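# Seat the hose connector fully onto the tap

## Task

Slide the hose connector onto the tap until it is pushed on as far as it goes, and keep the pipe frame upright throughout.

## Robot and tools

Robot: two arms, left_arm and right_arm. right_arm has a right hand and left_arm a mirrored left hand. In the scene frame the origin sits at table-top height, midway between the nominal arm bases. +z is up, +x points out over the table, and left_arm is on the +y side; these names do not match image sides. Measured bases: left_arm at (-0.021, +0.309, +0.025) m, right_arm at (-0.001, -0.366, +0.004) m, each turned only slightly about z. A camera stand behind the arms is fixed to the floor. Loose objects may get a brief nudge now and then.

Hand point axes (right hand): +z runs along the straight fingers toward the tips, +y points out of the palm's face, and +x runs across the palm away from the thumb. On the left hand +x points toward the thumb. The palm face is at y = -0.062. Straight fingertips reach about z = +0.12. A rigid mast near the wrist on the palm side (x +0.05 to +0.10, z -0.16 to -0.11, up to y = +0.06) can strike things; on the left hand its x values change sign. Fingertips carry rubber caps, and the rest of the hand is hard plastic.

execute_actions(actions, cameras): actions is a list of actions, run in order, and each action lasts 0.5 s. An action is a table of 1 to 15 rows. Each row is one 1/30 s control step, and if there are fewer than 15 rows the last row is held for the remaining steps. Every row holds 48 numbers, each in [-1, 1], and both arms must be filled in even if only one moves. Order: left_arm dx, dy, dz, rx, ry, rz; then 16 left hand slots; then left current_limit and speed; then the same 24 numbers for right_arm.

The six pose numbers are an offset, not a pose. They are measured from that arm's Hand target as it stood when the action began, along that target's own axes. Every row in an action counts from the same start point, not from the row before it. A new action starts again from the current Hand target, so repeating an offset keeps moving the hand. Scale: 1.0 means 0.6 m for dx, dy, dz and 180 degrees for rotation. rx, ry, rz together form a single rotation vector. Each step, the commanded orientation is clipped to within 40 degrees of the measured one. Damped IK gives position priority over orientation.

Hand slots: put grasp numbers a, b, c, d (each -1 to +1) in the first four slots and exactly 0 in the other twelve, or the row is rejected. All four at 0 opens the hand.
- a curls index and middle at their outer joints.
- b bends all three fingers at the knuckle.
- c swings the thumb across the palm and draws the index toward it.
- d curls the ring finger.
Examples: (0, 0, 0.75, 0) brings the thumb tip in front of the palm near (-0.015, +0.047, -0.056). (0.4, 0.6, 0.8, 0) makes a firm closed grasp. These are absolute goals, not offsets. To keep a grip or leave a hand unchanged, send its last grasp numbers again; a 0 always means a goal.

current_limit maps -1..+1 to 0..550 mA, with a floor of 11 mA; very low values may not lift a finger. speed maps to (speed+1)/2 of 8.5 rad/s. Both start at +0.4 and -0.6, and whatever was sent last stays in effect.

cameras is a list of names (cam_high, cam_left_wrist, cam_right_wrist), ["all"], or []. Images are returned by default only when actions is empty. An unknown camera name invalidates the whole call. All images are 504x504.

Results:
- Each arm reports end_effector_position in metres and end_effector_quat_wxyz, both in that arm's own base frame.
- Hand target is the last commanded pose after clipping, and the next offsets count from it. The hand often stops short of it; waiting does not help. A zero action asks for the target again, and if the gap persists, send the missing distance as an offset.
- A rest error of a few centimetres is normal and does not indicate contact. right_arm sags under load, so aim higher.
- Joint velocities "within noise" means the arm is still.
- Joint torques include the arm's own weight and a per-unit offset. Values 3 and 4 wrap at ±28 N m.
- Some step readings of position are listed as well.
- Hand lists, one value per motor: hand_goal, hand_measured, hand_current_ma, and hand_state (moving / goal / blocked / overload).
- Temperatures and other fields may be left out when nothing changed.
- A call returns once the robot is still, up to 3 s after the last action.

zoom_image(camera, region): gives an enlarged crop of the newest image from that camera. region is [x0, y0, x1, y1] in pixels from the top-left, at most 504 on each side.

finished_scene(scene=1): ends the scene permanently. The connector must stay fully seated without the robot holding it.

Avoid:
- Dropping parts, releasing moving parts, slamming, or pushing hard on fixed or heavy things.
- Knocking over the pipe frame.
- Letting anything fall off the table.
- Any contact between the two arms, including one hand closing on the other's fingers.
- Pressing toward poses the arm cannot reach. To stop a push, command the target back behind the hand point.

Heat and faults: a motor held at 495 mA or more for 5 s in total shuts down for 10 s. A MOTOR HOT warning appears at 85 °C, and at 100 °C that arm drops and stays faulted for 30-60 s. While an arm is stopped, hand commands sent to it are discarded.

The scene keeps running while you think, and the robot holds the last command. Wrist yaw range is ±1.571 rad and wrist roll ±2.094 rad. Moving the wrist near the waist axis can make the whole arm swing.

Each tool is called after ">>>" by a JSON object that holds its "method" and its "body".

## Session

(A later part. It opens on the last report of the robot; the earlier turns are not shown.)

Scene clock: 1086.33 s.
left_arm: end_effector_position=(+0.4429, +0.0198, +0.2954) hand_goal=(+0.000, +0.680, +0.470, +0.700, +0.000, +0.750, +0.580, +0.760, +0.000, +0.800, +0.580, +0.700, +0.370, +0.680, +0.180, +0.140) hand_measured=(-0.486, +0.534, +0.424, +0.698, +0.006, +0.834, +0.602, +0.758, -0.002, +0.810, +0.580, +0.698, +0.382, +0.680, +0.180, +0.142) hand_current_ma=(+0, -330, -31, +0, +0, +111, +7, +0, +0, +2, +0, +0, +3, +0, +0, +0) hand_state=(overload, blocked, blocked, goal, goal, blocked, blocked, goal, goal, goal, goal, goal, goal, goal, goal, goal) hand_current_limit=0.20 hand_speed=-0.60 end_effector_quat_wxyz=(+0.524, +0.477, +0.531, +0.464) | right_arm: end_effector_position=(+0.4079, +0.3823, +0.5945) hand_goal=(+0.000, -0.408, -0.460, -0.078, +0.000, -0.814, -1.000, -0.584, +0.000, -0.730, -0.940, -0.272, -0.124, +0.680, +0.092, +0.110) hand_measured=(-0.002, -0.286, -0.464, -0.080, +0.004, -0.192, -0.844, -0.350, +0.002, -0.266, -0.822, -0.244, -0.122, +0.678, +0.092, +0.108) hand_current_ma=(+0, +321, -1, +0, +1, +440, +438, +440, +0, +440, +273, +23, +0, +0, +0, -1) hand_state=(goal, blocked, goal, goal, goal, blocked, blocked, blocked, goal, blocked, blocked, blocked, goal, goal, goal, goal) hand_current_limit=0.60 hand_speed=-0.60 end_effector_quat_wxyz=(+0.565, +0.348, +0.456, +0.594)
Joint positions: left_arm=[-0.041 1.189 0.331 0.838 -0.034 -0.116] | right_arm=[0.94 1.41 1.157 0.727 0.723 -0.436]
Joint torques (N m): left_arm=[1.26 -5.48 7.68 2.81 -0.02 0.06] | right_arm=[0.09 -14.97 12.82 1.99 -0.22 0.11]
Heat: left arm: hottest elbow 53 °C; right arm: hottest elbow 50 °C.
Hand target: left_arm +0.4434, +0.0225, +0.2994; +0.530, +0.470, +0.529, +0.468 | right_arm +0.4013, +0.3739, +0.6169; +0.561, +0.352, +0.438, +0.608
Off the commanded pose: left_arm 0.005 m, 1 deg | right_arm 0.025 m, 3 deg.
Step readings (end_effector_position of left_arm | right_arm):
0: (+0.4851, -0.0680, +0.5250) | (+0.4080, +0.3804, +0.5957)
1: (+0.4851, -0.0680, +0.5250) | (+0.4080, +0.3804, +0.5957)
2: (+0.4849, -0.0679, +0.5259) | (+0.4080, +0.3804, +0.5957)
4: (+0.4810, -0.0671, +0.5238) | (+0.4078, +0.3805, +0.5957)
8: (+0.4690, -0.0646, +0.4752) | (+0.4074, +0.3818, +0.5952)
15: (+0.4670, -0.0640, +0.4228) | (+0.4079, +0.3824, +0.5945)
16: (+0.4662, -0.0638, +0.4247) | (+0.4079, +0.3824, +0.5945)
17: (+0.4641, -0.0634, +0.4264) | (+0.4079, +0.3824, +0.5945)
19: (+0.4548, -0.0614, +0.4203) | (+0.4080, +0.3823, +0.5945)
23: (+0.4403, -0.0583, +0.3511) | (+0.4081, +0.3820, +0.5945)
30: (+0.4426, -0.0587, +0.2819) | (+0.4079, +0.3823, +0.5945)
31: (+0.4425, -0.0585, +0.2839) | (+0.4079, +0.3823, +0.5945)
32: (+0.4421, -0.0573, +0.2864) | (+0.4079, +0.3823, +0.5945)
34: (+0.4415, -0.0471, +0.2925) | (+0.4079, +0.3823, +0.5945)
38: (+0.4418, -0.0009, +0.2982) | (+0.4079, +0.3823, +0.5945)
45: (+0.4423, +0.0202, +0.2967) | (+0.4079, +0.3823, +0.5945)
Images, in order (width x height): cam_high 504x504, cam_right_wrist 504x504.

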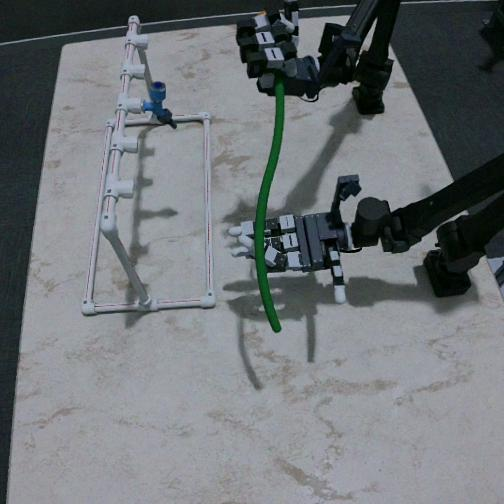

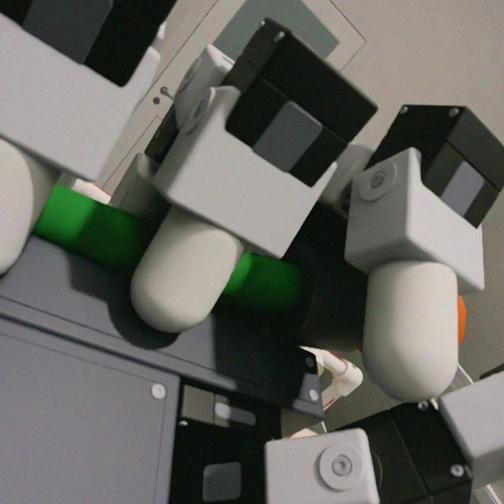

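>>> {"method": "execute_actions", "body": {"actions": [[[0.0479,-0.022,-0.0072,-0.0025,0.0208,0,0,0,0.2,0,0,0,0,0,0,0,0,0,0,0,0,0,0.2,-0.6,0,0,0,0,0,0,1,0.86,0.55,0.95,0,0,0,0,0,0,0,0,0,0,0,0,0.6,-0.6],[0.0958,-0.044,-0.0143,-0.005,0.0416,0,0,0,0.2,0,0,0,0,0,0,0,0,0,0,0,0,0,0.2,-0.6,0,0,0,0,0,0,1,0.86,0.55,0.95,0,0,0,0,0,0,0,0,0,0,0,0,0.6,-0.6],[0.1437,-0.066,-0.0215,-0.0075,0.0624,0,0,0,0.2,0,0,0,0,0,0,0,0,0,0,0,0,0,0.2,-0.6,0,0,0,0,0,0,1,0.86,0.55,0.95,0,0,0,0,0,0,0,0,0,0,0,0,0.6,-0.6]],[[0.0479,0.0058,-0.0072,-0.0025,0.0208,0,0,0,0.2,0,0,0,0,0,0,0,0,0,0,0,0,0,0.2,-0.6,0,0,0,0,0,0,1,0.86,0.55,0.95,0,0,0,0,0,0,0,0,0,0,0,0,0.6,-0.6],[0.0958,0.0116,-0.0143,-0.005,0.0416,0,0,0,0.2,0,0,0,0,0,0,0,0,0,0,0,0,0,0.2,-0.6,0,0,0,0,0,0,1,0.86,0.55,0.95,0,0,0,0,0,0,0,0,0,0,0,0,0.6,-0.6],[0.1437,0.0173,-0.0215,-0.0075,0.0624,0,0,0,0.2,0,0,0,0,0,0,0,0,0,0,0,0,0,0.2,-0.6,0,0,0,0,0,0,1,0.86,0.55,0.95,0,0,0,0,0,0,0,0,0,0,0,0,0.6,-0.6]],[[0.0479,0.0058,-0.0072,-0.0025,0.0208,0,0,0,0.2,0,0,0,0,0,0,0,0,0,0,0,0,0,0.2,-0.6,0,0,0,0,0,0,1,0.86,0.55,0.95,0,0,0,0,0,0,0,0,0,0,0,0,0.6,-0.6],[0.0958,0.0116,-0.0143,-0.005,0.0416,0,0,0,0.2,0,0,0,0,0,0,0,0,0,0,0,0,0,0.2,-0.6,0,0,0,0,0,0,1,0.86,0.55,0.95,0,0,0,0,0,0,0,0,0,0,0,0,0.6,-0.6],[0.1437,0.0173,-0.0215,-0.0075,0.0624,0,0,0,0.2,0,0,0,0,0,0,0,0,0,0,0,0,0,0.2,-0.6,0,0,0,0,0,0,1,0.86,0.55,0.95,0,0,0,0,0,0,0,0,0,0,0,0,0.6,-0.6]]], "cameras": ["cam_high"]}}

Scene clock: 1089.37 s.
left_arm: end_effector_position=(+0.3579, +0.2589, +0.2478) hand_goal=(+0.000, +0.680, +0.470, +0.700, +0.000, +0.750, +0.580, +0.760, +0.000, +0.800, +0.580, +0.700, +0.370, +0.680, +0.180, +0.140) hand_measured=(-0.486, +0.534, +0.424, +0.698, +0.006, +0.834, +0.602, +0.758, +0.000, +0.810, +0.580, +0.698, +0.382, +0.680, +0.180, +0.142) hand_current_ma=(+0, -330, -31, +0, +0, +111, +7, +0, +0, +2, +0, +0, +3, +0, +0, +0) hand_state=(overload, blocked, blocked, goal, goal, blocked, blocked, goal, goal, goal, goal, goal, goal, goal, goal, goal) hand_current_limit=0.20 hand_speed=-0.60 end_effector_quat_wxyz=(+0.367, +0.300, +0.646, +0.598) | right_arm: end_effector_position=(+0.4079, +0.3823, +0.5945) hand_goal=(+0.000, -0.408, -0.460, -0.078, +0.000, -0.814, -1.000, -0.584, +0.000, -0.730, -0.940, -0.272, -0.124, +0.680, +0.092, +0.110) hand_measured=(-0.002, -0.286, -0.464, -0.080, +0.004, -0.192, -0.844, -0.350, +0.002, -0.266, -0.822, -0.244, -0.122, +0.678, +0.092, +0.108) hand_current_ma=(+0, +321, -1, +0, +1, +440, +438, +440, +0, +440, +273, +23, +0, +0, +0, -1) hand_state=(goal, blocked, goal, goal, goal, blocked, blocked, blocked, goal, blocked, blocked, blocked, goal, goal, goal, goal) hand_current_limit=0.60 hand_speed=-0.60 end_effector_quat_wxyz=(+0.565, +0.348, +0.456, +0.594)
Joint positions: left_arm=[0.534 1.414 0.284 1.115 -0.051 -0.116] | right_arm=[0.94 1.41 1.157 0.727 0.723 -0.436]
Joint torques (N m): left_arm=[1.32 -6.71 5.52 2.76 -0.02 0.06] | right_arm=[0.26 -14.86 12.79 1.98 -0.23 0.11]
Heat: left arm: hottest elbow 52 °C; right arm: hottest elbow 50 °C.
Hand target: left_arm +0.3561, +0.2614, +0.2494; +0.370, +0.295, +0.643, +0.602 | right_arm +0.4013, +0.3739, +0.6169; +0.561, +0.352, +0.438, +0.608
Off the commanded pose: left_arm 0.003 m, 1 deg | right_arm 0.025 m, 3 deg.
Step readings (end_effector_position of left_arm | right_arm):
0: (+0.4429, +0.0198, +0.2955) | (+0.4079, +0.3823, +0.5945)
1: (+0.4428, +0.0200, +0.2957) | (+0.4079, +0.3823, +0.5945)
2: (+0.4425, +0.0217, +0.2962) | (+0.4079, +0.3823, +0.5945)
4: (+0.4399, +0.0342, +0.2953) | (+0.4079, +0.3823, +0.5945)
8: (+0.4319, +0.0810, +0.2681) | (+0.4079, +0.3823, +0.5945)
15: (+0.4322, +0.1003, +0.2409) | (+0.4079, +0.3823, +0.5945)
16: (+0.4319, +0.1005, +0.2416) | (+0.4079, +0.3823, +0.5945)
17: (+0.4313, +0.1018, +0.2428) | (+0.4079, +0.3823, +0.5945)
19: (+0.4272, +0.1145, +0.2456) | (+0.4079, +0.3823, +0.5945)
23: (+0.4097, +0.1637, +0.2477) | (+0.4079, +0.3823, +0.5945)
30: (+0.4017, +0.1835, +0.2476) | (+0.4079, +0.3823, +0.5945)
31: (+0.4017, +0.1836, +0.2476) | (+0.4079, +0.3823, +0.5945)
32: (+0.4012, +0.1848, +0.2476) | (+0.4079, +0.3823, +0.5945)
34: (+0.3956, +0.1965, +0.2476) | (+0.4079, +0.3823, +0.5945)
38: (+0.3694, +0.2413, +0.2478) | (+0.4079, +0.3823, +0.5945)
45: (+0.3575, +0.2593, +0.2478) | (+0.4079, +0.3823, +0.5945)
Images, in order (width x height): cam_high 504x504.

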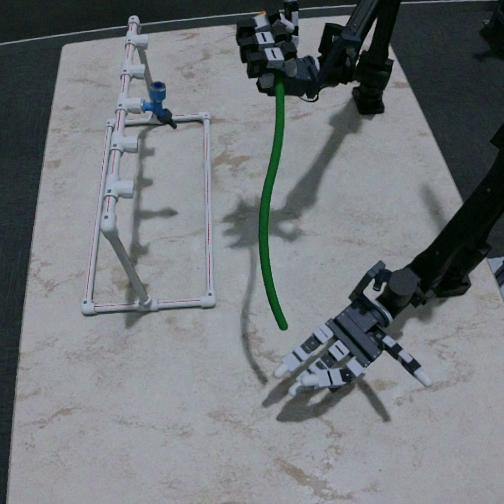

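>>> {"method": "execute_actions", "body": {"actions": [[[0.0713,0.0086,-0.0146,-0.0038,0.0313,0,0,0,0.2,0,0,0,0,0,0,0,0,0,0,0,0,0,0.2,-0.6,0,0,0,0,0,0,1,0.86,0.55,0.95,0,0,0,0,0,0,0,0,0,0,0,0,0.6,-0.6],[0.1425,0.0172,-0.0292,-0.0075,0.0625,0,0,0,0.2,0,0,0,0,0,0,0,0,0,0,0,0,0,0.2,-0.6,0,0,0,0,0,0,1,0.86,0.55,0.95,0,0,0,0,0,0,0,0,0,0,0,0,0.6,-0.6],[0.2138,0.0258,-0.0438,-0.0113,0.0938,0,0,0,0.2,0,0,0,0,0,0,0,0,0,0,0,0,0,0.2,-0.6,0,0,0,0,0,0,1,0.86,0.55,0.95,0,0,0,0,0,0,0,0,0,0,0,0,0.6,-0.6]],[[0.0713,0.0086,-0.0146,-0.0038,0.0313,0,0,0,0.2,0,0,0,0,0,0,0,0,0,0,0,0,0,0.2,-0.6,0.0161,-0.01,0.0069,-0.0137,0.0361,-0.0152,1,0.86,0.55,0.95,0,0,0,0,0,0,0,0,0,0,0,0,0.6,-0.6],[0.1425,0.0172,-0.0292,-0.0075,0.0625,0,0,0,0.2,0,0,0,0,0,0,0,0,0,0,0,0,0,0.2,-0.6,0.0321,-0.02,0.0139,-0.0275,0.0723,-0.0305,1,0.86,0.55,0.95,0,0,0,0,0,0,0,0,0,0,0,0,0.6,-0.6],[0.2138,0.0258,-0.0438,-0.0113,0.0938,0,0,0,0.2,0,0,0,0,0,0,0,0,0,0,0,0,0,0.2,-0.6,0.0482,-0.03,0.0208,-0.0412,0.1084,-0.0457,1,0.86,0.55,0.95,0,0,0,0,0,0,0,0,0,0,0,0,0.6,-0.6]],[[0,0,0,0,0,0,0,0,0.2,0,0,0,0,0,0,0,0,0,0,0,0,0,0.2,-0.6,0.0155,-0.0241,-0.0056,-0.0137,0.0361,-0.0152,1,0.86,0.55,0.95,0,0,0,0,0,0,0,0,0,0,0,0,0.6,-0.6],[0,0,0,0,0,0,0,0,0.2,0,0,0,0,0,0,0,0,0,0,0,0,0,0.2,-0.6,0.031,-0.0481,-0.0111,-0.0275,0.0723,-0.0305,1,0.86,0.55,0.95,0,0,0,0,0,0,0,0,0,0,0,0,0.6,-0.6],[0,0,0,0,0,0,0,0,0.2,0,0,0,0,0,0,0,0,0,0,0,0,0,0.2,-0.6,0.0465,-0.0722,-0.0167,-0.0412,0.1084,-0.0457,1,0.86,0.55,0.95,0,0,0,0,0,0,0,0,0,0,0,0,0.6,-0.6]]], "cameras": ["cam_high","cam_right_wrist"]}}

Scene clock: 1093.90 s.
left_arm: end_effector_position=(+0.1476, +0.4115, +0.2424) hand_goal=(+0.000, +0.680, +0.470, +0.700, +0.000, +0.750, +0.580, +0.760, +0.000, +0.800, +0.580, +0.700, +0.370, +0.680, +0.180, +0.140) hand_measured=(-0.486, +0.534, +0.424, +0.698, +0.006, +0.834, +0.602, +0.758, +0.000, +0.810, +0.580, +0.698, +0.382, +0.680, +0.180, +0.142) hand_current_ma=(+0, -330, -31, +0, +0, +111, +7, +0, +0, +2, +0, +0, +3, +0, +0, +0) hand_state=(overload, blocked, blocked, goal, goal, blocked, blocked, goal, goal, goal, goal, goal, goal, goal, goal, goal) hand_current_limit=0.20 hand_speed=-0.60 end_effector_quat_wxyz=(+0.175, +0.099, +0.709, +0.676) | right_arm: end_effector_position=(+0.4195, +0.4188, +0.5444) hand_goal=(+0.000, -0.408, -0.460, -0.078, +0.000, -0.814, -1.000, -0.584, +0.000, -0.730, -0.940, -0.272, -0.124, +0.680, +0.092, +0.110) hand_measured=(-0.002, -0.286, -0.464, -0.080, +0.004, -0.194, -0.844, -0.352, +0.002, -0.266, -0.822, -0.244, -0.120, +0.678, +0.092, +0.108) hand_current_ma=(+0, +319, -1, +0, +1, +440, +440, +440, +0, +440, +273, +23, +1, +0, +0, +0) hand_state=(goal, blocked, goal, goal, goal, blocked, blocked, blocked, goal, blocked, blocked, blocked, goal, goal, goal, goal) hand_current_limit=0.60 hand_speed=-0.60 end_effector_quat_wxyz=(+0.496, -0.007, +0.575, +0.650)
Joint positions: left_arm=[1.137 1.414 0.268 1.121 -0.04 -0.116] | right_arm=[0.67 1.435 1.085 0.706 -0.246 -0.574]
Joint torques (N m): left_arm=[1.44 -6.89 6.41 2.59 -0.02 0.08] | right_arm=[0.03 -12.34 12.48 3.29 0.26 0.2]
Heat: left arm: hottest elbow 51 °C; right arm: hottest elbow 50 °C.
Hand target: left_arm +0.1457, +0.4155, +0.2492; +0.178, +0.094, +0.701, +0.684 | right_arm +0.4209, +0.4191, +0.5529; +0.503, -0.009, +0.564, +0.655
Off the commanded pose: left_arm 0.008 m, 1 deg | right_arm 0.009 m, 2 deg.
Step readings (end_effector_position of left_arm | right_arm):
0: (+0.3579, +0.2589, +0.2478) | (+0.4079, +0.3823, +0.5945)
1: (+0.3576, +0.2593, +0.2478) | (+0.4079, +0.3823, +0.5945)
2: (+0.3564, +0.2610, +0.2478) | (+0.4079, +0.3823, +0.5945)
4: (+0.3429, +0.2766, +0.2472) | (+0.4079, +0.3823, +0.5945)
8: (+0.2883, +0.3279, +0.2432) | (+0.4079, +0.3823, +0.5945)
15: (+0.2629, +0.3499, +0.2432) | (+0.4079, +0.3823, +0.5945)
16: (+0.2626, +0.3502, +0.2432) | (+0.4075, +0.3834, +0.5948)
17: (+0.2612, +0.3514, +0.2432) | (+0.4066, +0.3872, +0.5962)
19: (+0.2444, +0.3629, +0.2432) | (+0.4036, +0.4012, +0.6004)
23: (+0.1780, +0.3980, +0.2424) | (+0.4046, +0.4154, +0.5955)
30: (+0.1472, +0.4115, +0.2424) | (+0.4193, +0.4071, +0.5910)
31: (+0.1477, +0.4114, +0.2424) | (+0.4193, +0.4077, +0.5909)
32: (+0.1480, +0.4113, +0.2424) | (+0.4169, +0.4110, +0.5906)
34: (+0.1481, +0.4113, +0.2424) | (+0.4094, +0.4202, +0.5855)
38: (+0.1476, +0.4115, +0.2424) | (+0.4059, +0.4229, +0.5628)
45: (+0.1476, +0.4115, +0.2424) | (+0.4216, +0.4159, +0.5465)
Images, in order (width x height): cam_high 504x504, cam_right_wrist 504x504.

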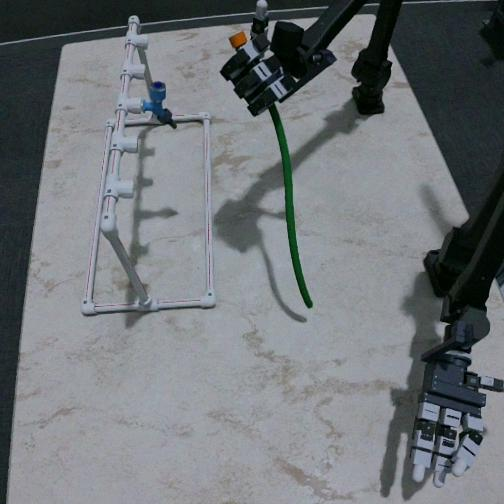

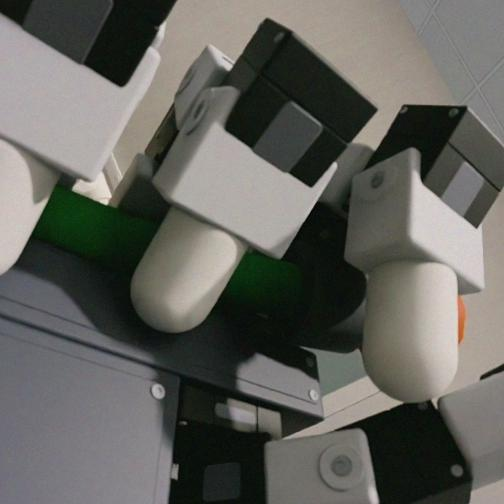

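>>> {"method": "execute_actions", "body": {"actions": [[[0,0,0,0,0,0,0,0,0.2,0,0,0,0,0,0,0,0,0,0,0,0,0,0.2,-0.6,0.0233,-0.0341,-0.0153,-0.0137,0.0361,-0.0152,1,0.86,0.55,0.95,0,0,0,0,0,0,0,0,0,0,0,0,0.6,-0.6],[0,0,0,0,0,0,0,0,0.2,0,0,0,0,0,0,0,0,0,0,0,0,0,0.2,-0.6,0.0465,-0.0681,-0.0307,-0.0275,0.0723,-0.0305,1,0.86,0.55,0.95,0,0,0,0,0,0,0,0,0,0,0,0,0.6,-0.6],[0,0,0,0,0,0,0,0,0.2,0,0,0,0,0,0,0,0,0,0,0,0,0,0.2,-0.6,0.0698,-0.1022,-0.046,-0.0412,0.1084,-0.0457,1,0.86,0.55,0.95,0,0,0,0,0,0,0,0,0,0,0,0,0.6,-0.6]],[[0,0,0,0,0,0,0,0,0.2,0,0,0,0,0,0,0,0,0,0,0,0,0,0.2,-0.6,0.0346,-0.0423,-0.0271,-0.0137,0.0361,-0.0152,1,0.86,0.55,0.95,0,0,0,0,0,0,0,0,0,0,0,0,0.6,-0.6],[0,0,0,0,0,0,0,0,0.2,0,0,0,0,0,0,0,0,0,0,0,0,0,0.2,-0.6,0.0691,-0.0845,-0.0541,-0.0275,0.0723,-0.0305,1,0.86,0.55,0.95,0,0,0,0,0,0,0,0,0,0,0,0,0.6,-0.6],[0,0,0,0,0,0,0,0,0.2,0,0,0,0,0,0,0,0,0,0,0,0,0,0.2,-0.6,0.1037,-0.1268,-0.0812,-0.0412,0.1084,-0.0457,1,0.86,0.55,0.95,0,0,0,0,0,0,0,0,0,0,0,0,0.6,-0.6]]], "cameras": ["cam_high","cam_right_wrist"]}}

Scene clock: 1096.43 s.
left_arm: end_effector_position=(+0.1476, +0.4115, +0.2424) hand_goal=(+0.000, +0.680, +0.470, +0.700, +0.000, +0.750, +0.580, +0.760, +0.000, +0.800, +0.580, +0.700, +0.370, +0.680, +0.180, +0.140) hand_measured=(-0.486, +0.534, +0.424, +0.698, +0.006, +0.834, +0.602, +0.758, +0.000, +0.810, +0.580, +0.698, +0.382, +0.680, +0.180, +0.142) hand_current_ma=(+0, -330, -31, +0, +0, +111, +7, +0, +0, +2, +0, +0, +3, +0, +0, +0) hand_state=(overload, blocked, blocked, goal, goal, blocked, blocked, goal, goal, goal, goal, goal, goal, goal, goal, goal) hand_current_limit=0.20 hand_speed=-0.60 end_effector_quat_wxyz=(+0.175, +0.099, +0.709, +0.676) | right_arm: end_effector_position=(+0.4405, +0.3789, +0.3459) hand_goal=(+0.000, -0.408, -0.460, -0.078, +0.000, -0.814, -1.000, -0.584, +0.000, -0.730, -0.940, -0.272, -0.124, +0.680, +0.092, +0.110) hand_measured=(-0.002, -0.290, -0.462, -0.080, +0.004, -0.196, -0.842, -0.352, +0.002, -0.266, -0.822, -0.244, -0.122, +0.678, +0.094, +0.108) hand_current_ma=(+0, +303, +0, +0, +0, +440, +440, +440, +0, +440, +273, +23, +0, +0, +0, +0) hand_state=(goal, blocked, goal, goal, goal, blocked, blocked, blocked, goal, blocked, blocked, blocked, goal, goal, goal, goal) hand_current_limit=0.60 hand_speed=-0.60 end_effector_quat_wxyz=(+0.349, -0.338, +0.619, +0.617)
Joint positions: left_arm=[1.137 1.414 0.268 1.121 -0.04 -0.116] | right_arm=[0.391 1.727 1.133 0.607 -1.165 -1.004]
Joint torques (N m): left_arm=[1.44 -6.83 6.41 2.58 -0.02 0.08] | right_arm=[0.67 -17.96 13.15 1.47 -0.17 0.02]
Heat: left arm: hottest elbow 51 °C; right arm: hottest elbow 50 °C.
Hand target: left_arm +0.1457, +0.4155, +0.2492; +0.178, +0.094, +0.701, +0.684 | right_arm +0.4398, +0.3849, +0.3700; +0.368, -0.368, +0.604, +0.604
Off the commanded pose: left_arm 0.008 m, 1 deg | right_arm 0.025 m, 5 deg.
Step readings (end_effector_position of left_arm | right_arm):
0: (+0.1476, +0.4115, +0.2424) | (+0.4195, +0.4188, +0.5444)
1: (+0.1476, +0.4115, +0.2424) | (+0.4183, +0.4193, +0.5442)
2: (+0.1476, +0.4115, +0.2424) | (+0.4144, +0.4213, +0.5429)
4: (+0.1476, +0.4115, +0.2424) | (+0.4024, +0.4230, +0.5356)
8: (+0.1476, +0.4115, +0.2424) | (+0.4029, +0.4181, +0.5057)
15: (+0.1476, +0.4115, +0.2424) | (+0.4330, +0.4089, +0.4638)
16: (+0.1476, +0.4115, +0.2424) | (+0.4316, +0.4092, +0.4625)
17: (+0.1476, +0.4115, +0.2424) | (+0.4260, +0.4092, +0.4608)
19: (+0.1476, +0.4115, +0.2424) | (+0.4103, +0.4029, +0.4504)
23: (+0.1476, +0.4115, +0.2424) | (+0.4111, +0.3862, +0.4062)
30: (+0.1476, +0.4115, +0.2424) | (+0.4409, +0.3746, +0.3420)
Images, in order (width x height): cam_high 504x504, cam_right_wrist 504x504.

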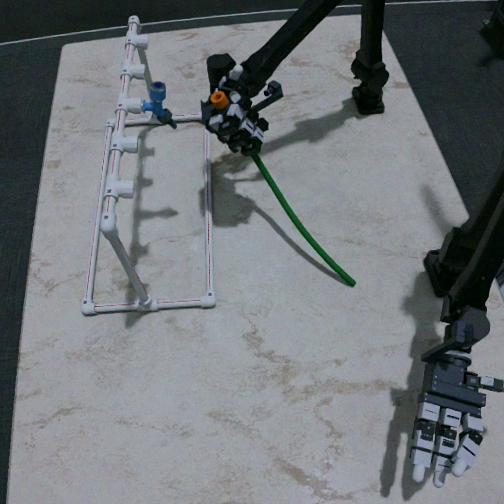

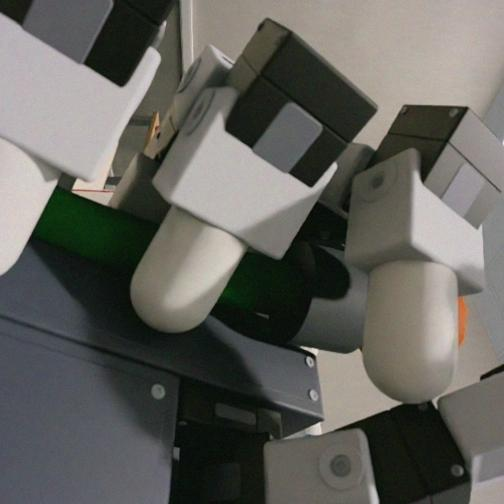

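>>> {"method": "execute_actions", "body": {"actions": [[[-0.0683,-0.0083,-0.0278,0.0297,-0.0227,-0.0359,0,0,0.2,0,0,0,0,0,0,0,0,0,0,0,0,0,0.2,-0.6,0.0301,-0.0234,-0.0025,0,0,0,1,0.86,0.55,0.95,0,0,0,0,0,0,0,0,0,0,0,0,0.6,-0.6],[-0.1367,-0.0167,-0.0557,0.0593,-0.0455,-0.0719,0,0,0.2,0,0,0,0,0,0,0,0,0,0,0,0,0,0.2,-0.6,0.0603,-0.0468,-0.005,0,0,0,1,0.86,0.55,0.95,0,0,0,0,0,0,0,0,0,0,0,0,0.6,-0.6],[-0.205,-0.025,-0.0835,0.089,-0.0682,-0.1078,0,0,0.2,0,0,0,0,0,0,0,0,0,0,0,0,0,0.2,-0.6,0.0904,-0.0702,-0.0075,0,0,0,1,0.86,0.55,0.95,0,0,0,0,0,0,0,0,0,0,0,0,0.6,-0.6]],[[-0.0747,-0.0287,-0.0202,0.0297,-0.0227,-0.0359,0,0,0.2,0,0,0,0,0,0,0,0,0,0,0,0,0,0.2,-0.6,0.0301,-0.0234,-0.0025,0,0,0,1,0.86,0.55,0.95,0,0,0,0,0,0,0,0,0,0,0,0,0.6,-0.6],[-0.1495,-0.0573,-0.0405,0.0593,-0.0455,-0.0719,0,0,0.2,0,0,0,0,0,0,0,0,0,0,0,0,0,0.2,-0.6,0.0603,-0.0468,-0.005,0,0,0,1,0.86,0.55,0.95,0,0,0,0,0,0,0,0,0,0,0,0,0.6,-0.6],[-0.2242,-0.086,-0.0607,0.089,-0.0682,-0.1078,0,0,0.2,0,0,0,0,0,0,0,0,0,0,0,0,0,0.2,-0.6,0.0904,-0.0702,-0.0075,0,0,0,1,0.86,0.55,0.95,0,0,0,0,0,0,0,0,0,0,0,0,0.6,-0.6]],[[-0.0726,-0.0461,-0.0069,0.0297,-0.0227,-0.0359,0,0,0.2,0,0,0,0,0,0,0,0,0,0,0,0,0,0.2,-0.6,0,0,0,0,0,0,1,0.86,0.55,0.95,0,0,0,0,0,0,0,0,0,0,0,0,0.6,-0.6],[-0.1451,-0.0921,-0.0139,0.0593,-0.0455,-0.0719,0,0,0.2,0,0,0,0,0,0,0,0,0,0,0,0,0,0.2,-0.6,0,0,0,0,0,0,1,0.86,0.55,0.95,0,0,0,0,0,0,0,0,0,0,0,0,0.6,-0.6],[-0.2177,-0.1382,-0.0208,0.089,-0.0682,-0.1078,0,0,0.2,0,0,0,0,0,0,0,0,0,0,0,0,0,0.2,-0.6,0,0,0,0,0,0,1,0.86,0.55,0.95,0,0,0,0,0,0,0,0,0,0,0,0,0.6,-0.6]]], "cameras": ["cam_high","cam_left_wrist"]}}

Scene clock: 1107.03 s.
left_arm: end_effector_position=(+0.4006, +0.0859, +0.2964) hand_goal=(+0.000, +0.680, +0.470, +0.700, +0.000, +0.750, +0.580, +0.760, +0.000, +0.800, +0.580, +0.700, +0.370, +0.680, +0.180, +0.140) hand_measured=(-0.378, +0.586, +0.432, +0.698, -0.006, +0.826, +0.606, +0.758, +0.004, +0.806, +0.580, +0.698, +0.382, +0.680, +0.180, +0.142) hand_current_ma=(+0, -142, -20, +0, +0, +94, +9, +0, +0, +0, +0, +0, +3, +0, +0, +0) hand_state=(overload, blocked, blocked, goal, goal, blocked, blocked, goal, goal, goal, goal, goal, goal, goal, goal, goal) hand_current_limit=0.20 hand_speed=-0.60 end_effector_quat_wxyz=(+0.600, +0.027, +0.788, +0.137) | right_arm: end_effector_position=(+0.4629, +0.3734, +0.2341) hand_goal=(+0.000, -0.408, -0.460, -0.078, +0.000, -0.814, -1.000, -0.584, +0.000, -0.730, -0.940, -0.272, -0.124, +0.680, +0.092, +0.110) hand_measured=(-0.002, -0.294, -0.458, -0.080, +0.004, -0.196, -0.842, -0.352, +0.002, -0.266, -0.822, -0.244, -0.122, +0.678, +0.094, +0.108) hand_current_ma=(+0, +288, +0, +0, +0, +440, +440, +440, +0, +440, +273, +23, +0, +0, +1, +0) hand_state=(goal, blocked, goal, goal, goal, blocked, blocked, blocked, goal, blocked, blocked, blocked, goal, goal, goal, goal) hand_current_limit=0.60 hand_speed=-0.60 end_effector_quat_wxyz=(+0.358, -0.357, +0.615, +0.605)
Joint positions: left_arm=[-0.125 0.818 0.565 -0.005 -0.306 -1.392] | right_arm=[0.363 1.954 1.133 0.79 -1.199 -1.088]
Joint torques (N m): left_arm=[0.62 -3.6 15.21 1.72 -0.33 0.03] | right_arm=[0.21 -17.38 9.39 2.77 -0.24 0.19]
Heat: left arm: hottest elbow 49 °C; right arm: hottest elbow 51 °C.
Hand target: left_arm +0.4102, +0.0850, +0.3296; +0.619, +0.013, +0.775, +0.130 | right_arm +0.4649, +0.3759, +0.2351; +0.368, -0.368, +0.604, +0.604
Off the commanded pose: left_arm 0.034 m, 3 deg | right_arm 0.003 m, 2 deg.
Step readings (end_effector_position of left_arm | right_arm):
0: (+0.1476, +0.4115, +0.2424) | (+0.4405, +0.3789, +0.3458)
1: (+0.1477, +0.4114, +0.2425) | (+0.4404, +0.3789, +0.3458)
2: (+0.1489, +0.4111, +0.2418) | (+0.4400, +0.3788, +0.3456)
4: (+0.1616, +0.4013, +0.2397) | (+0.4383, +0.3785, +0.3440)
8: (+0.2186, +0.3478, +0.2472) | (+0.4397, +0.3798, +0.3292)
15: (+0.2369, +0.3175, +0.2486) | (+0.4505, +0.3785, +0.3011)
16: (+0.2364, +0.3165, +0.2450) | (+0.4505, +0.3785, +0.3005)
17: (+0.2367, +0.3142, +0.2419) | (+0.4501, +0.3782, +0.3003)
19: (+0.2515, +0.2964, +0.2386) | (+0.4488, +0.3774, +0.2971)
23: (+0.2991, +0.2296, +0.2460) | (+0.4545, +0.3761, +0.2708)
30: (+0.3188, +0.2011, +0.2502) | (+0.4644, +0.3740, +0.2323)
31: (+0.3198, +0.2014, +0.2496) | (+0.4642, +0.3739, +0.2324)
32: (+0.3213, +0.2000, +0.2486) | (+0.4639, +0.3738, +0.2327)
34: (+0.3343, +0.1812, +0.2491) | (+0.4634, +0.3736, +0.2333)
38: (+0.3730, +0.1102, +0.2758) | (+0.4631, +0.3735, +0.2338)
45: (+0.3962, +0.0853, +0.3180) | (+0.4629, +0.3735, +0.2340)
Images, in order (width x height): cam_high 504x504, cam_left_wrist 504x504.

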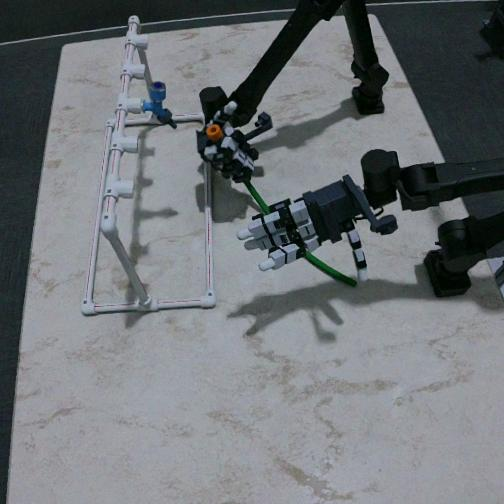

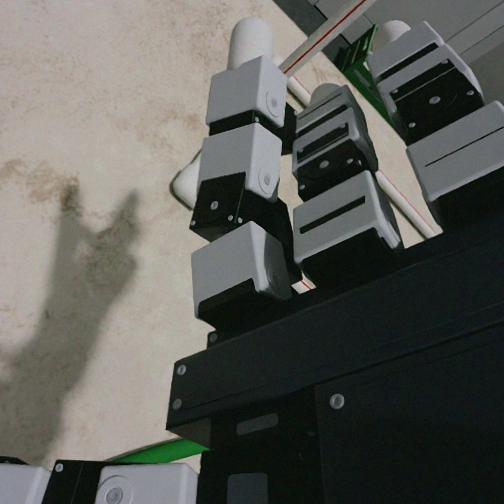

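>>> {"method": "execute_actions", "body": {"actions": [[[-0.0616,-0.0579,0.0088,0.0297,-0.0227,-0.0359,0,0,0.2,0,0,0,0,0,0,0,0,0,0,0,0,0,0.2,-0.6,0,0,0,0,0,0,1,0.86,0.55,0.95,0,0,0,0,0,0,0,0,0,0,0,0,0.6,-0.6],[-0.1231,-0.1158,0.0175,0.0593,-0.0455,-0.0719,0,0,0.2,0,0,0,0,0,0,0,0,0,0,0,0,0,0.2,-0.6,0,0,0,0,0,0,1,0.86,0.55,0.95,0,0,0,0,0,0,0,0,0,0,0,0,0.6,-0.6],[-0.1847,-0.1737,0.0263,0.089,-0.0682,-0.1078,0,0,0.2,0,0,0,0,0,0,0,0,0,0,0,0,0,0.2,-0.6,0,0,0,0,0,0,1,0.86,0.55,0.95,0,0,0,0,0,0,0,0,0,0,0,0,0.6,-0.6]],[[0,0,0,0.0162,-0.0257,-0.0362,0,0,0.2,0,0,0,0,0,0,0,0,0,0,0,0,0,0.2,-0.6,0,0,0,0,0,0,1,0.86,0.55,0.95,0,0,0,0,0,0,0,0,0,0,0,0,0.6,-0.6],[0,0,0,0.0323,-0.0514,-0.0724,0,0,0.2,0,0,0,0,0,0,0,0,0,0,0,0,0,0.2,-0.6,0,0,0,0,0,0,1,0.86,0.55,0.95,0,0,0,0,0,0,0,0,0,0,0,0,0.6,-0.6]]], "cameras": ["cam_high","cam_left_wrist"]}}

Scene clock: 1110.27 s.
left_arm: end_effector_position=(+0.4662, -0.0351, +0.4093) hand_goal=(+0.000, +0.680, +0.470, +0.700, +0.000, +0.750, +0.580, +0.760, +0.000, +0.800, +0.580, +0.700, +0.370, +0.680, +0.180, +0.140) hand_measured=(-0.378, +0.586, +0.432, +0.698, -0.006, +0.826, +0.606, +0.758, +0.004, +0.800, +0.580, +0.698, +0.374, +0.680, +0.180, +0.142) hand_current_ma=(+0, -142, -20, +0, +0, +94, +9, +0, +0, +0, +0, +0, +0, +0, +0, +0) hand_state=(overload, blocked, blocked, goal, goal, blocked, blocked, goal, goal, goal, goal, goal, goal, goal, goal, goal) hand_current_limit=0.20 hand_speed=-0.60 end_effector_quat_wxyz=(+0.738, -0.063, +0.643, -0.194) | right_arm: end_effector_position=(+0.4629, +0.3734, +0.2341) hand_goal=(+0.000, -0.408, -0.460, -0.078, +0.000, -0.814, -1.000, -0.584, +0.000, -0.730, -0.940, -0.272, -0.124, +0.680, +0.092, +0.110) hand_measured=(-0.002, -0.294, -0.458, -0.080, +0.004, -0.196, -0.842, -0.352, +0.002, -0.266, -0.822, -0.244, -0.122, +0.678, +0.094, +0.108) hand_current_ma=(+0, +288, +0, +0, +0, +440, +440, +440, +0, +440, +273, +23, +0, +0, +1, +0) hand_state=(goal, blocked, goal, goal, goal, blocked, blocked, blocked, goal, blocked, blocked, blocked, goal, goal, goal, goal) hand_current_limit=0.60 hand_speed=-0.60 end_effector_quat_wxyz=(+0.358, -0.357, +0.615, +0.605)
Joint positions: left_arm=[-0.271 0.89 0.761 0.297 -0.11 -1.907] | right_arm=[0.363 1.954 1.133 0.79 -1.199 -1.088]
Joint torques (N m): left_arm=[1.26 -5.42 9.47 2.71 0.01 0] | right_arm=[0.15 -17.32 9.42 2.82 -0.24 0.18]
Heat: left arm: hottest elbow 50 °C; right arm: hottest elbow 50 °C.
Hand target: left_arm +0.4658, -0.0329, +0.4095; +0.743, -0.069, +0.636, -0.199 | right_arm +0.4649, +0.3759, +0.2351; +0.368, -0.368, +0.604, +0.604
Off the commanded pose: left_arm 0.002 m, 1 deg | right_arm 0.003 m, 2 deg.
Step readings (end_effector_position of left_arm | right_arm):
0: (+0.4006, +0.0859, +0.2964) | (+0.4629, +0.3734, +0.2341)
1: (+0.4006, +0.0857, +0.2961) | (+0.4629, +0.3734, +0.2341)
2: (+0.4015, +0.0833, +0.2960) | (+0.4629, +0.3734, +0.2341)
4: (+0.4092, +0.0649, +0.2996) | (+0.4629, +0.3734, +0.2341)
8: (+0.4287, +0.0000, +0.3405) | (+0.4629, +0.3734, +0.2341)
15: (+0.4479, -0.0272, +0.3933) | (+0.4629, +0.3734, +0.2341)
16: (+0.4506, -0.0283, +0.3904) | (+0.4629, +0.3734, +0.2341)
17: (+0.4537, -0.0309, +0.3881) | (+0.4629, +0.3734, +0.2341)
19: (+0.4617, -0.0373, +0.3880) | (+0.4629, +0.3734, +0.2341)
23: (+0.4671, -0.0372, +0.4054) | (+0.4629, +0.3734, +0.2341)
30: (+0.4664, -0.0339, +0.4128) | (+0.4629, +0.3734, +0.2341)
Images, in order (width x height): cam_high 504x504, cam_left_wrist 504x504.

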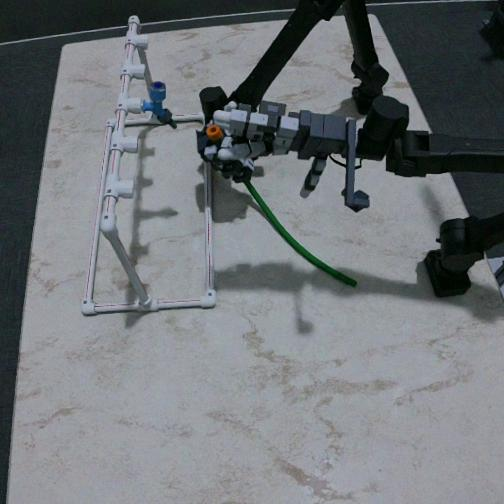

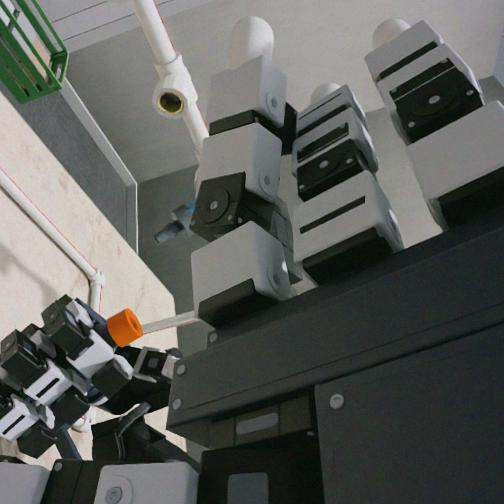

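>>> {"method": "zoom_image", "body": {"camera": "cam_left_wrist", "region": [60, 180, 240, 360]}}

>>> {"method": "zoom_image", "body": {"camera": "cam_high", "region": [150, 75, 240, 165]}}

Scaled by 2.800 from the camera's 504x504 image, which has a finer 720x720 frame.

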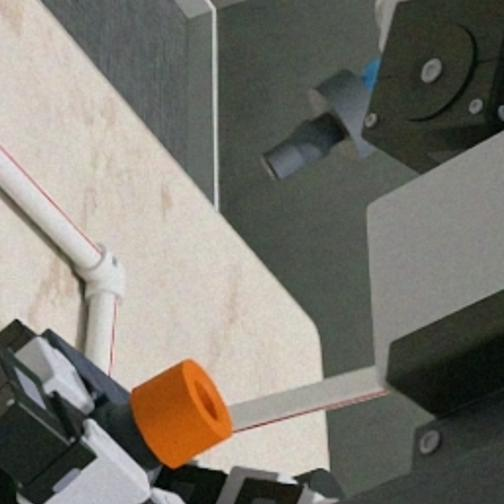

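Scaled by 5.600 from the camera's 504x504 image, which has a finer 720x720 frame.

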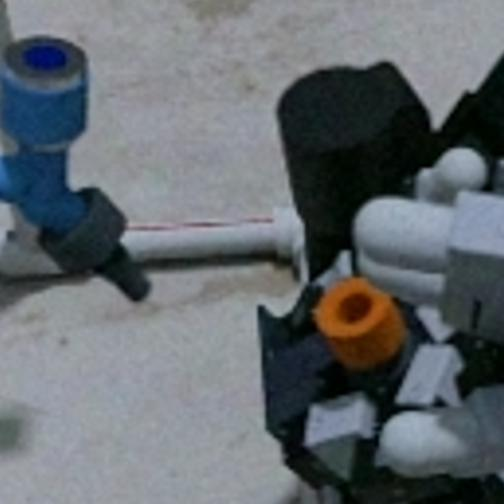

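>>> {"method": "zoom_image", "body": {"camera": "cam_left_wrist", "region": [80, 290, 150, 360]}}

>>> {"method": "zoom_image", "body": {"camera": "cam_high", "region": [200, 118, 230, 148]}}

>>> {"method": "zoom_image", "body": {"camera": "cam_left_wrist", "region": [140, 190, 210, 260]}}

Scaled by 7.200 from the camera's 504x504 image, which has a finer 720x720 frame.

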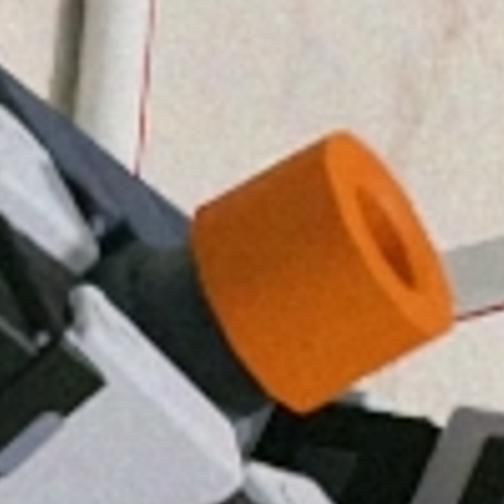

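Scaled by 16.800 from the camera's 504x504 image, which has a finer 720x720 frame.

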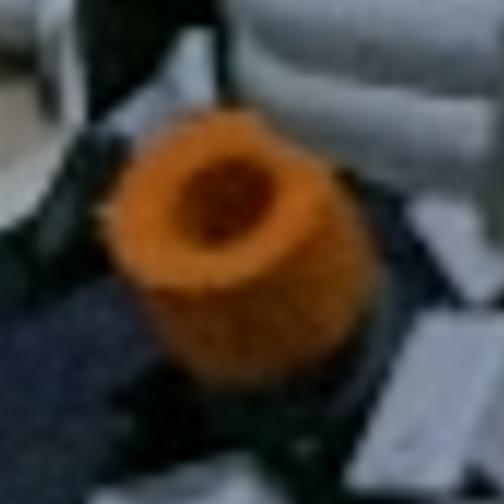

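Scaled by 7.200 from the camera's 504x504 image, which has a finer 720x720 frame.

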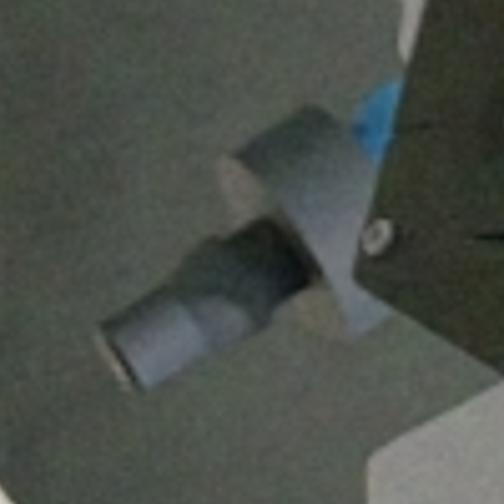

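>>> {"method": "execute_actions", "body": {"actions": [[[0,0,0,0,0,0,0,0,0.2,0,0,0,0,0,0,0,0,0,0,0,0,0,0.2,-0.6,-0.0164,-0.0197,0.0111,0,-0.0116,0.0158,1,0.86,0.55,0.95,0,0,0,0,0,0,0,0,0,0,0,0,0.6,-0.6],[0,0,0,0,0,0,0,0,0.2,0,0,0,0,0,0,0,0,0,0,0,0,0,0.2,-0.6,-0.0329,-0.0393,0.0222,0,-0.0231,0.0315,1,0.86,0.55,0.95,0,0,0,0,0,0,0,0,0,0,0,0,0.6,-0.6],[0,0,0,0,0,0,0,0,0.2,0,0,0,0,0,0,0,0,0,0,0,0,0,0.2,-0.6,-0.0493,-0.059,0.0333,0,-0.0347,0.0473,1,0.86,0.55,0.95,0,0,0,0,0,0,0,0,0,0,0,0,0.6,-0.6]]], "cameras": ["cam_high","cam_left_wrist","cam_right_wrist"]}}

>>> {"method": "zoom_image", "body": {"camera": "cam_left_wrist", "region": [90, 180, 230, 320]}}

>>> {"method": "zoom_image", "body": {"camera": "cam_high", "region": [155, 90, 215, 150]}}

Scene clock: 1115.63 s.
left_arm: end_effector_position=(+0.4662, -0.0352, +0.4092) hand_goal=(+0.000, +0.680, +0.470, +0.700, +0.000, +0.750, +0.580, +0.760, +0.000, +0.800, +0.580, +0.700, +0.370, +0.680, +0.180, +0.140) hand_measured=(-0.378, +0.586, +0.432, +0.698, -0.006, +0.826, +0.606, +0.758, +0.004, +0.800, +0.580, +0.698, +0.372, +0.680, +0.180, +0.142) hand_current_ma=(+0, -142, -20, +0, +0, +94, +9, +0, +0, +0, +0, +0, +0, +0, +0, +0) hand_state=(overload, blocked, blocked, goal, goal, blocked, blocked, goal, goal, goal, goal, goal, goal, goal, goal, goal) hand_current_limit=0.20 hand_speed=-0.60 end_effector_quat_wxyz=(+0.738, -0.063, +0.643, -0.195) | right_arm: end_effector_position=(+0.5063, +0.3854, +0.2435) hand_goal=(+0.000, -0.408, -0.460, -0.078, +0.000, -0.814, -1.000, -0.584, +0.000, -0.730, -0.940, -0.272, -0.124, +0.680, +0.092, +0.110) hand_measured=(-0.002, -0.294, -0.458, -0.080, +0.004, -0.196, -0.842, -0.352, +0.002, -0.266, -0.822, -0.244, -0.122, +0.678, +0.094, +0.108) hand_current_ma=(+0, +287, +0, +0, +0, +440, +440, +440, +0, +440, +273, +23, +0, +0, +1, +0) hand_state=(goal, blocked, goal, goal, goal, blocked, blocked, blocked, goal, blocked, blocked, blocked, goal, goal, goal, goal) hand_current_limit=0.60 hand_speed=-0.60 end_effector_quat_wxyz=(+0.345, -0.276, +0.623, +0.645)
Joint positions: left_arm=[-0.271 0.89 0.761 0.297 -0.11 -1.909] | right_arm=[0.374 2.056 1.217 1.001 -1.117 -0.762]
Joint torques (N m): left_arm=[1.32 -5.36 9.4 2.78 0 -0.01] | right_arm=[1.03 -17.32 11.14 2.84 0.14 0.23]
Heat: left arm: hottest elbow 49 °C; right arm: hottest elbow 50 °C.
Hand target: left_arm +0.4658, -0.0329, +0.4095; +0.743, -0.069, +0.636, -0.199 | right_arm +0.5098, +0.3959, +0.2452; +0.355, -0.289, +0.609, +0.649
Off the commanded pose: left_arm 0.002 m, 1 deg | right_arm 0.011 m, 3 deg.
Step readings (end_effector_position of left_arm | right_arm):
0: (+0.4662, -0.0352, +0.4092) | (+0.4629, +0.3734, +0.2341)
1: (+0.4662, -0.0352, +0.4092) | (+0.4630, +0.3734, +0.2343)
2: (+0.4662, -0.0352, +0.4092) | (+0.4635, +0.3734, +0.2350)
4: (+0.4662, -0.0352, +0.4092) | (+0.4689, +0.3745, +0.2377)
8: (+0.4662, -0.0352, +0.4092) | (+0.4905, +0.3802, +0.2421)
15: (+0.4662, -0.0352, +0.4092) | (+0.5029, +0.3850, +0.2390)

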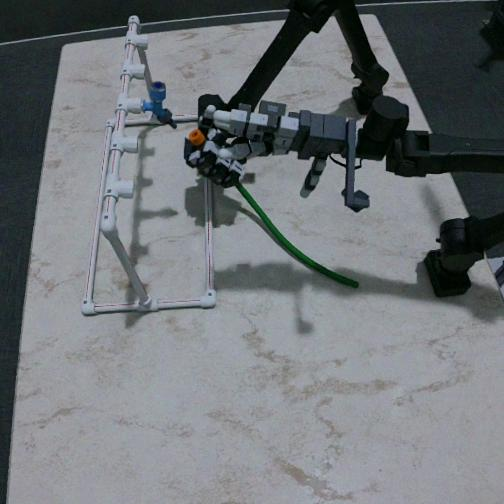

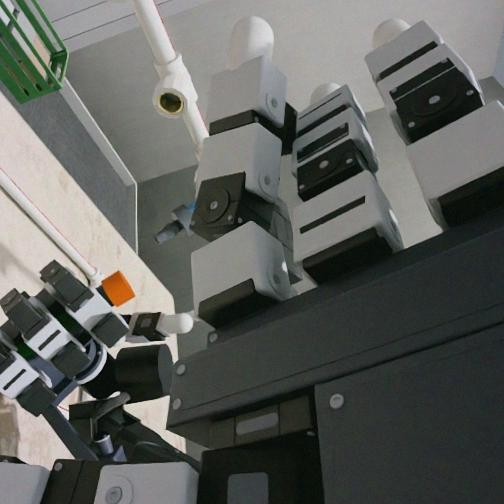

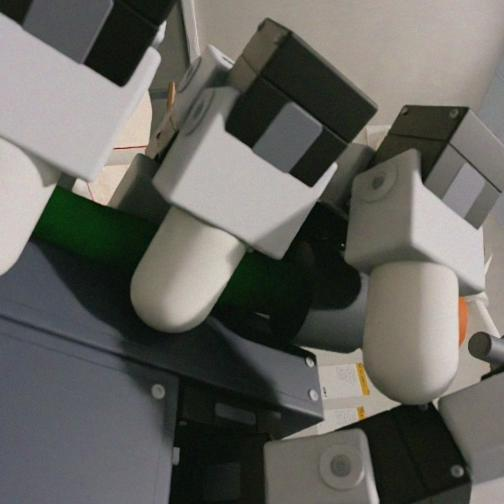

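Scaled by 3.600 from the camera's 504x504 image, which has a finer 720x720 frame.

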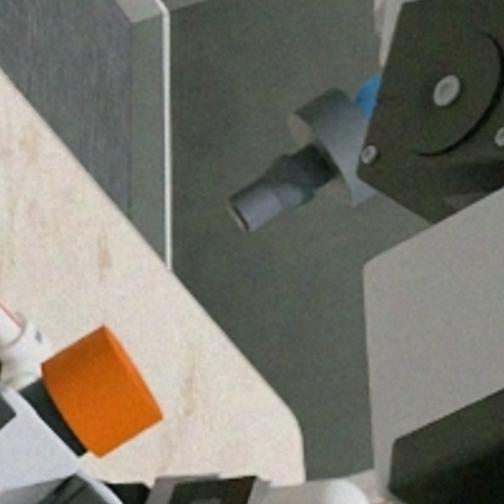

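Scaled by 8.400 from the camera's 504x504 image, which has a finer 720x720 frame.

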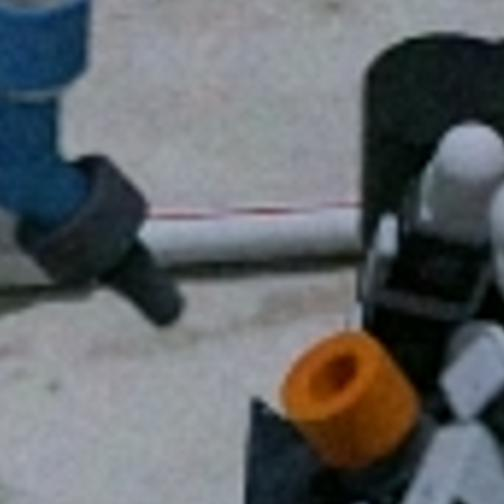

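>>> {"method": "execute_actions", "body": {"actions": [[[0,0,0,0,0,0,0,0,0.2,0,0,0,0,0,0,0,0,0,0,0,0,0,0.2,-0.6,-0.0175,-0.013,0.013,0,0,0,1,0.86,0.55,0.95,0,0,0,0,0,0,0,0,0,0,0,0,0.6,-0.6],[0,0,0,0,0,0,0,0,0.2,0,0,0,0,0,0,0,0,0,0,0,0,0,0.2,-0.6,-0.035,-0.026,0.026,0,0,0,1,0.86,0.55,0.95,0,0,0,0,0,0,0,0,0,0,0,0,0.6,-0.6]]], "cameras": ["cam_high","cam_left_wrist","cam_right_wrist"]}}

>>> {"method": "zoom_image", "body": {"camera": "cam_left_wrist", "region": [100, 200, 200, 300]}}

>>> {"method": "zoom_image", "body": {"camera": "cam_high", "region": [155, 90, 215, 150]}}

Scene clock: 1118.20 s.
left_arm: end_effector_position=(+0.4662, -0.0352, +0.4092) hand_goal=(+0.000, +0.680, +0.470, +0.700, +0.000, +0.750, +0.580, +0.760, +0.000, +0.800, +0.580, +0.700, +0.370, +0.680, +0.180, +0.140) hand_measured=(-0.378, +0.586, +0.432, +0.698, -0.006, +0.826, +0.606, +0.758, +0.004, +0.800, +0.580, +0.698, +0.372, +0.680, +0.180, +0.142) hand_current_ma=(+0, -142, -20, +0, +0, +94, +9, +0, +0, +0, +0, +0, +0, +0, +0, +0) hand_state=(overload, blocked, blocked, goal, goal, blocked, blocked, goal, goal, goal, goal, goal, goal, goal, goal, goal) hand_current_limit=0.20 hand_speed=-0.60 end_effector_quat_wxyz=(+0.738, -0.063, +0.643, -0.195) | right_arm: end_effector_position=(+0.5271, +0.4013, +0.2551) hand_goal=(+0.000, -0.408, -0.460, -0.078, +0.000, -0.814, -1.000, -0.584, +0.000, -0.730, -0.940, -0.272, -0.124, +0.680, +0.092, +0.110) hand_measured=(-0.002, -0.294, -0.458, -0.080, +0.004, -0.196, -0.842, -0.352, +0.002, -0.266, -0.822, -0.244, -0.122, +0.678, +0.096, +0.108) hand_current_ma=(+0, +287, +0, +0, +0, +440, +440, +440, +0, +440, +273, +23, +0, +0, +1, +0) hand_state=(goal, blocked, goal, goal, goal, blocked, blocked, blocked, goal, blocked, blocked, blocked, goal, goal, goal, goal) hand_current_limit=0.60 hand_speed=-0.60 end_effector_quat_wxyz=(+0.351, -0.281, +0.614, +0.649)
Joint positions: left_arm=[-0.271 0.89 0.761 0.297 -0.11 -1.909] | right_arm=[0.386 2.096 1.318 0.979 -1.11 -0.745]
Joint torques (N m): left_arm=[1.32 -5.36 9.42 2.77 0.01 -0.01] | right_arm=[0.38 -18.14 11.97 1.54 0.19 0.16]
Heat: left arm: hottest elbow 49 °C; right arm: hottest elbow 50 °C.
Hand target: left_arm +0.4658, -0.0329, +0.4095; +0.743, -0.069, +0.636, -0.199 | right_arm +0.5357, +0.4092, +0.2543; +0.355, -0.289, +0.609, +0.648
Off the commanded pose: left_arm 0.002 m, 1 deg | right_arm 0.012 m, 1 deg.
Step readings (end_effector_position of left_arm | right_arm):
0: (+0.4662, -0.0352, +0.4092) | (+0.5063, +0.3854, +0.2435)
1: (+0.4662, -0.0352, +0.4092) | (+0.5065, +0.3855, +0.2434)
2: (+0.4662, -0.0352, +0.4092) | (+0.5072, +0.3857, +0.2440)
4: (+0.4662, -0.0352, +0.4092) | (+0.5117, +0.3881, +0.2464)
8: (+0.4662, -0.0352, +0.4092) | (+0.5225, +0.3963, +0.2533)
15: (+0.4662, -0.0352, +0.4092) | (+0.5260, +0.4009, +0.2581)

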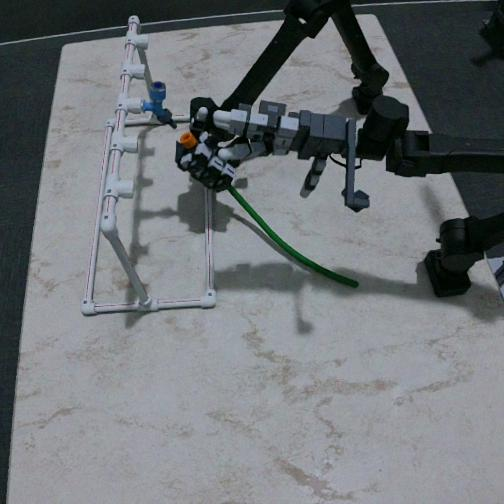

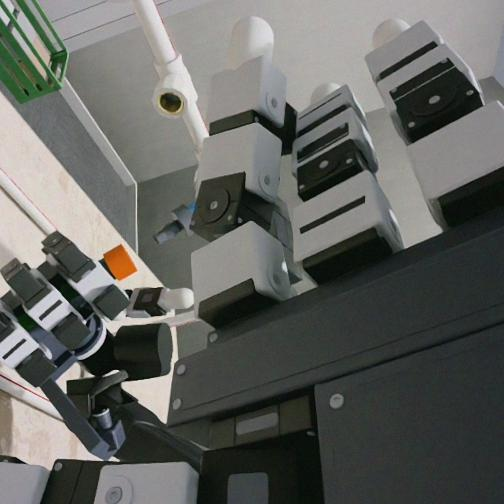

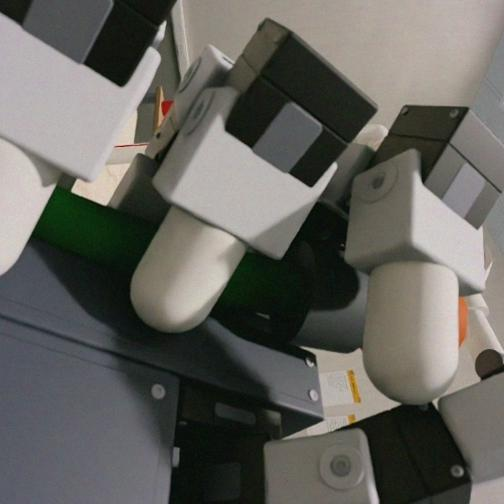

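Scaled by 5.040 from the camera's 504x504 image, which has a finer 720x720 frame.

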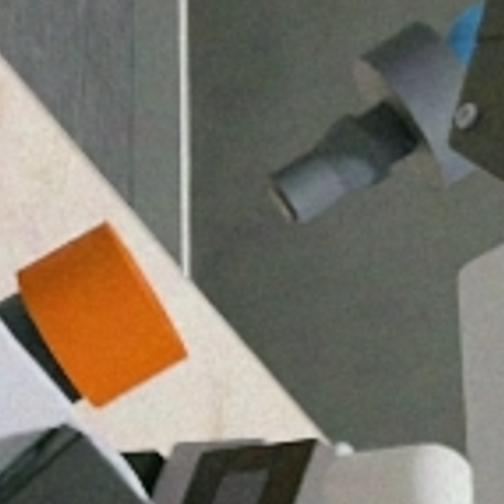

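Scaled by 8.400 from the camera's 504x504 image, which has a finer 720x720 frame.

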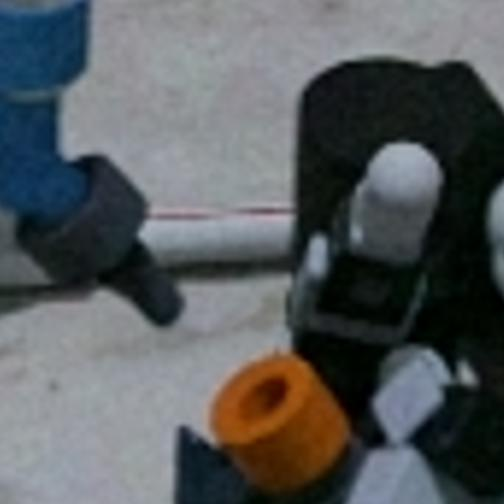

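>>> {"method": "zoom_image", "body": {"camera": "cam_right_wrist", "region": [254, 200, 504, 450]}}

Scaled by 2.016 from the camera's 504x504 image, which has a finer 720x720 frame.

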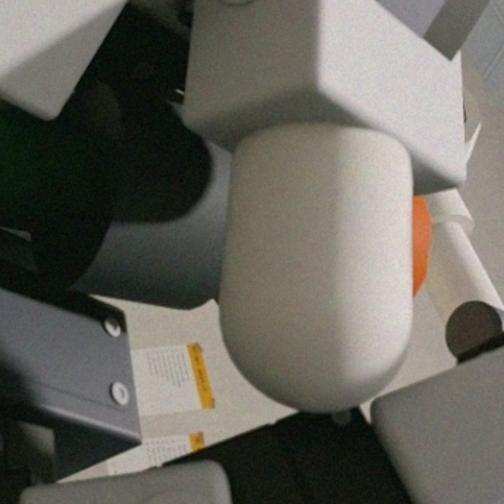

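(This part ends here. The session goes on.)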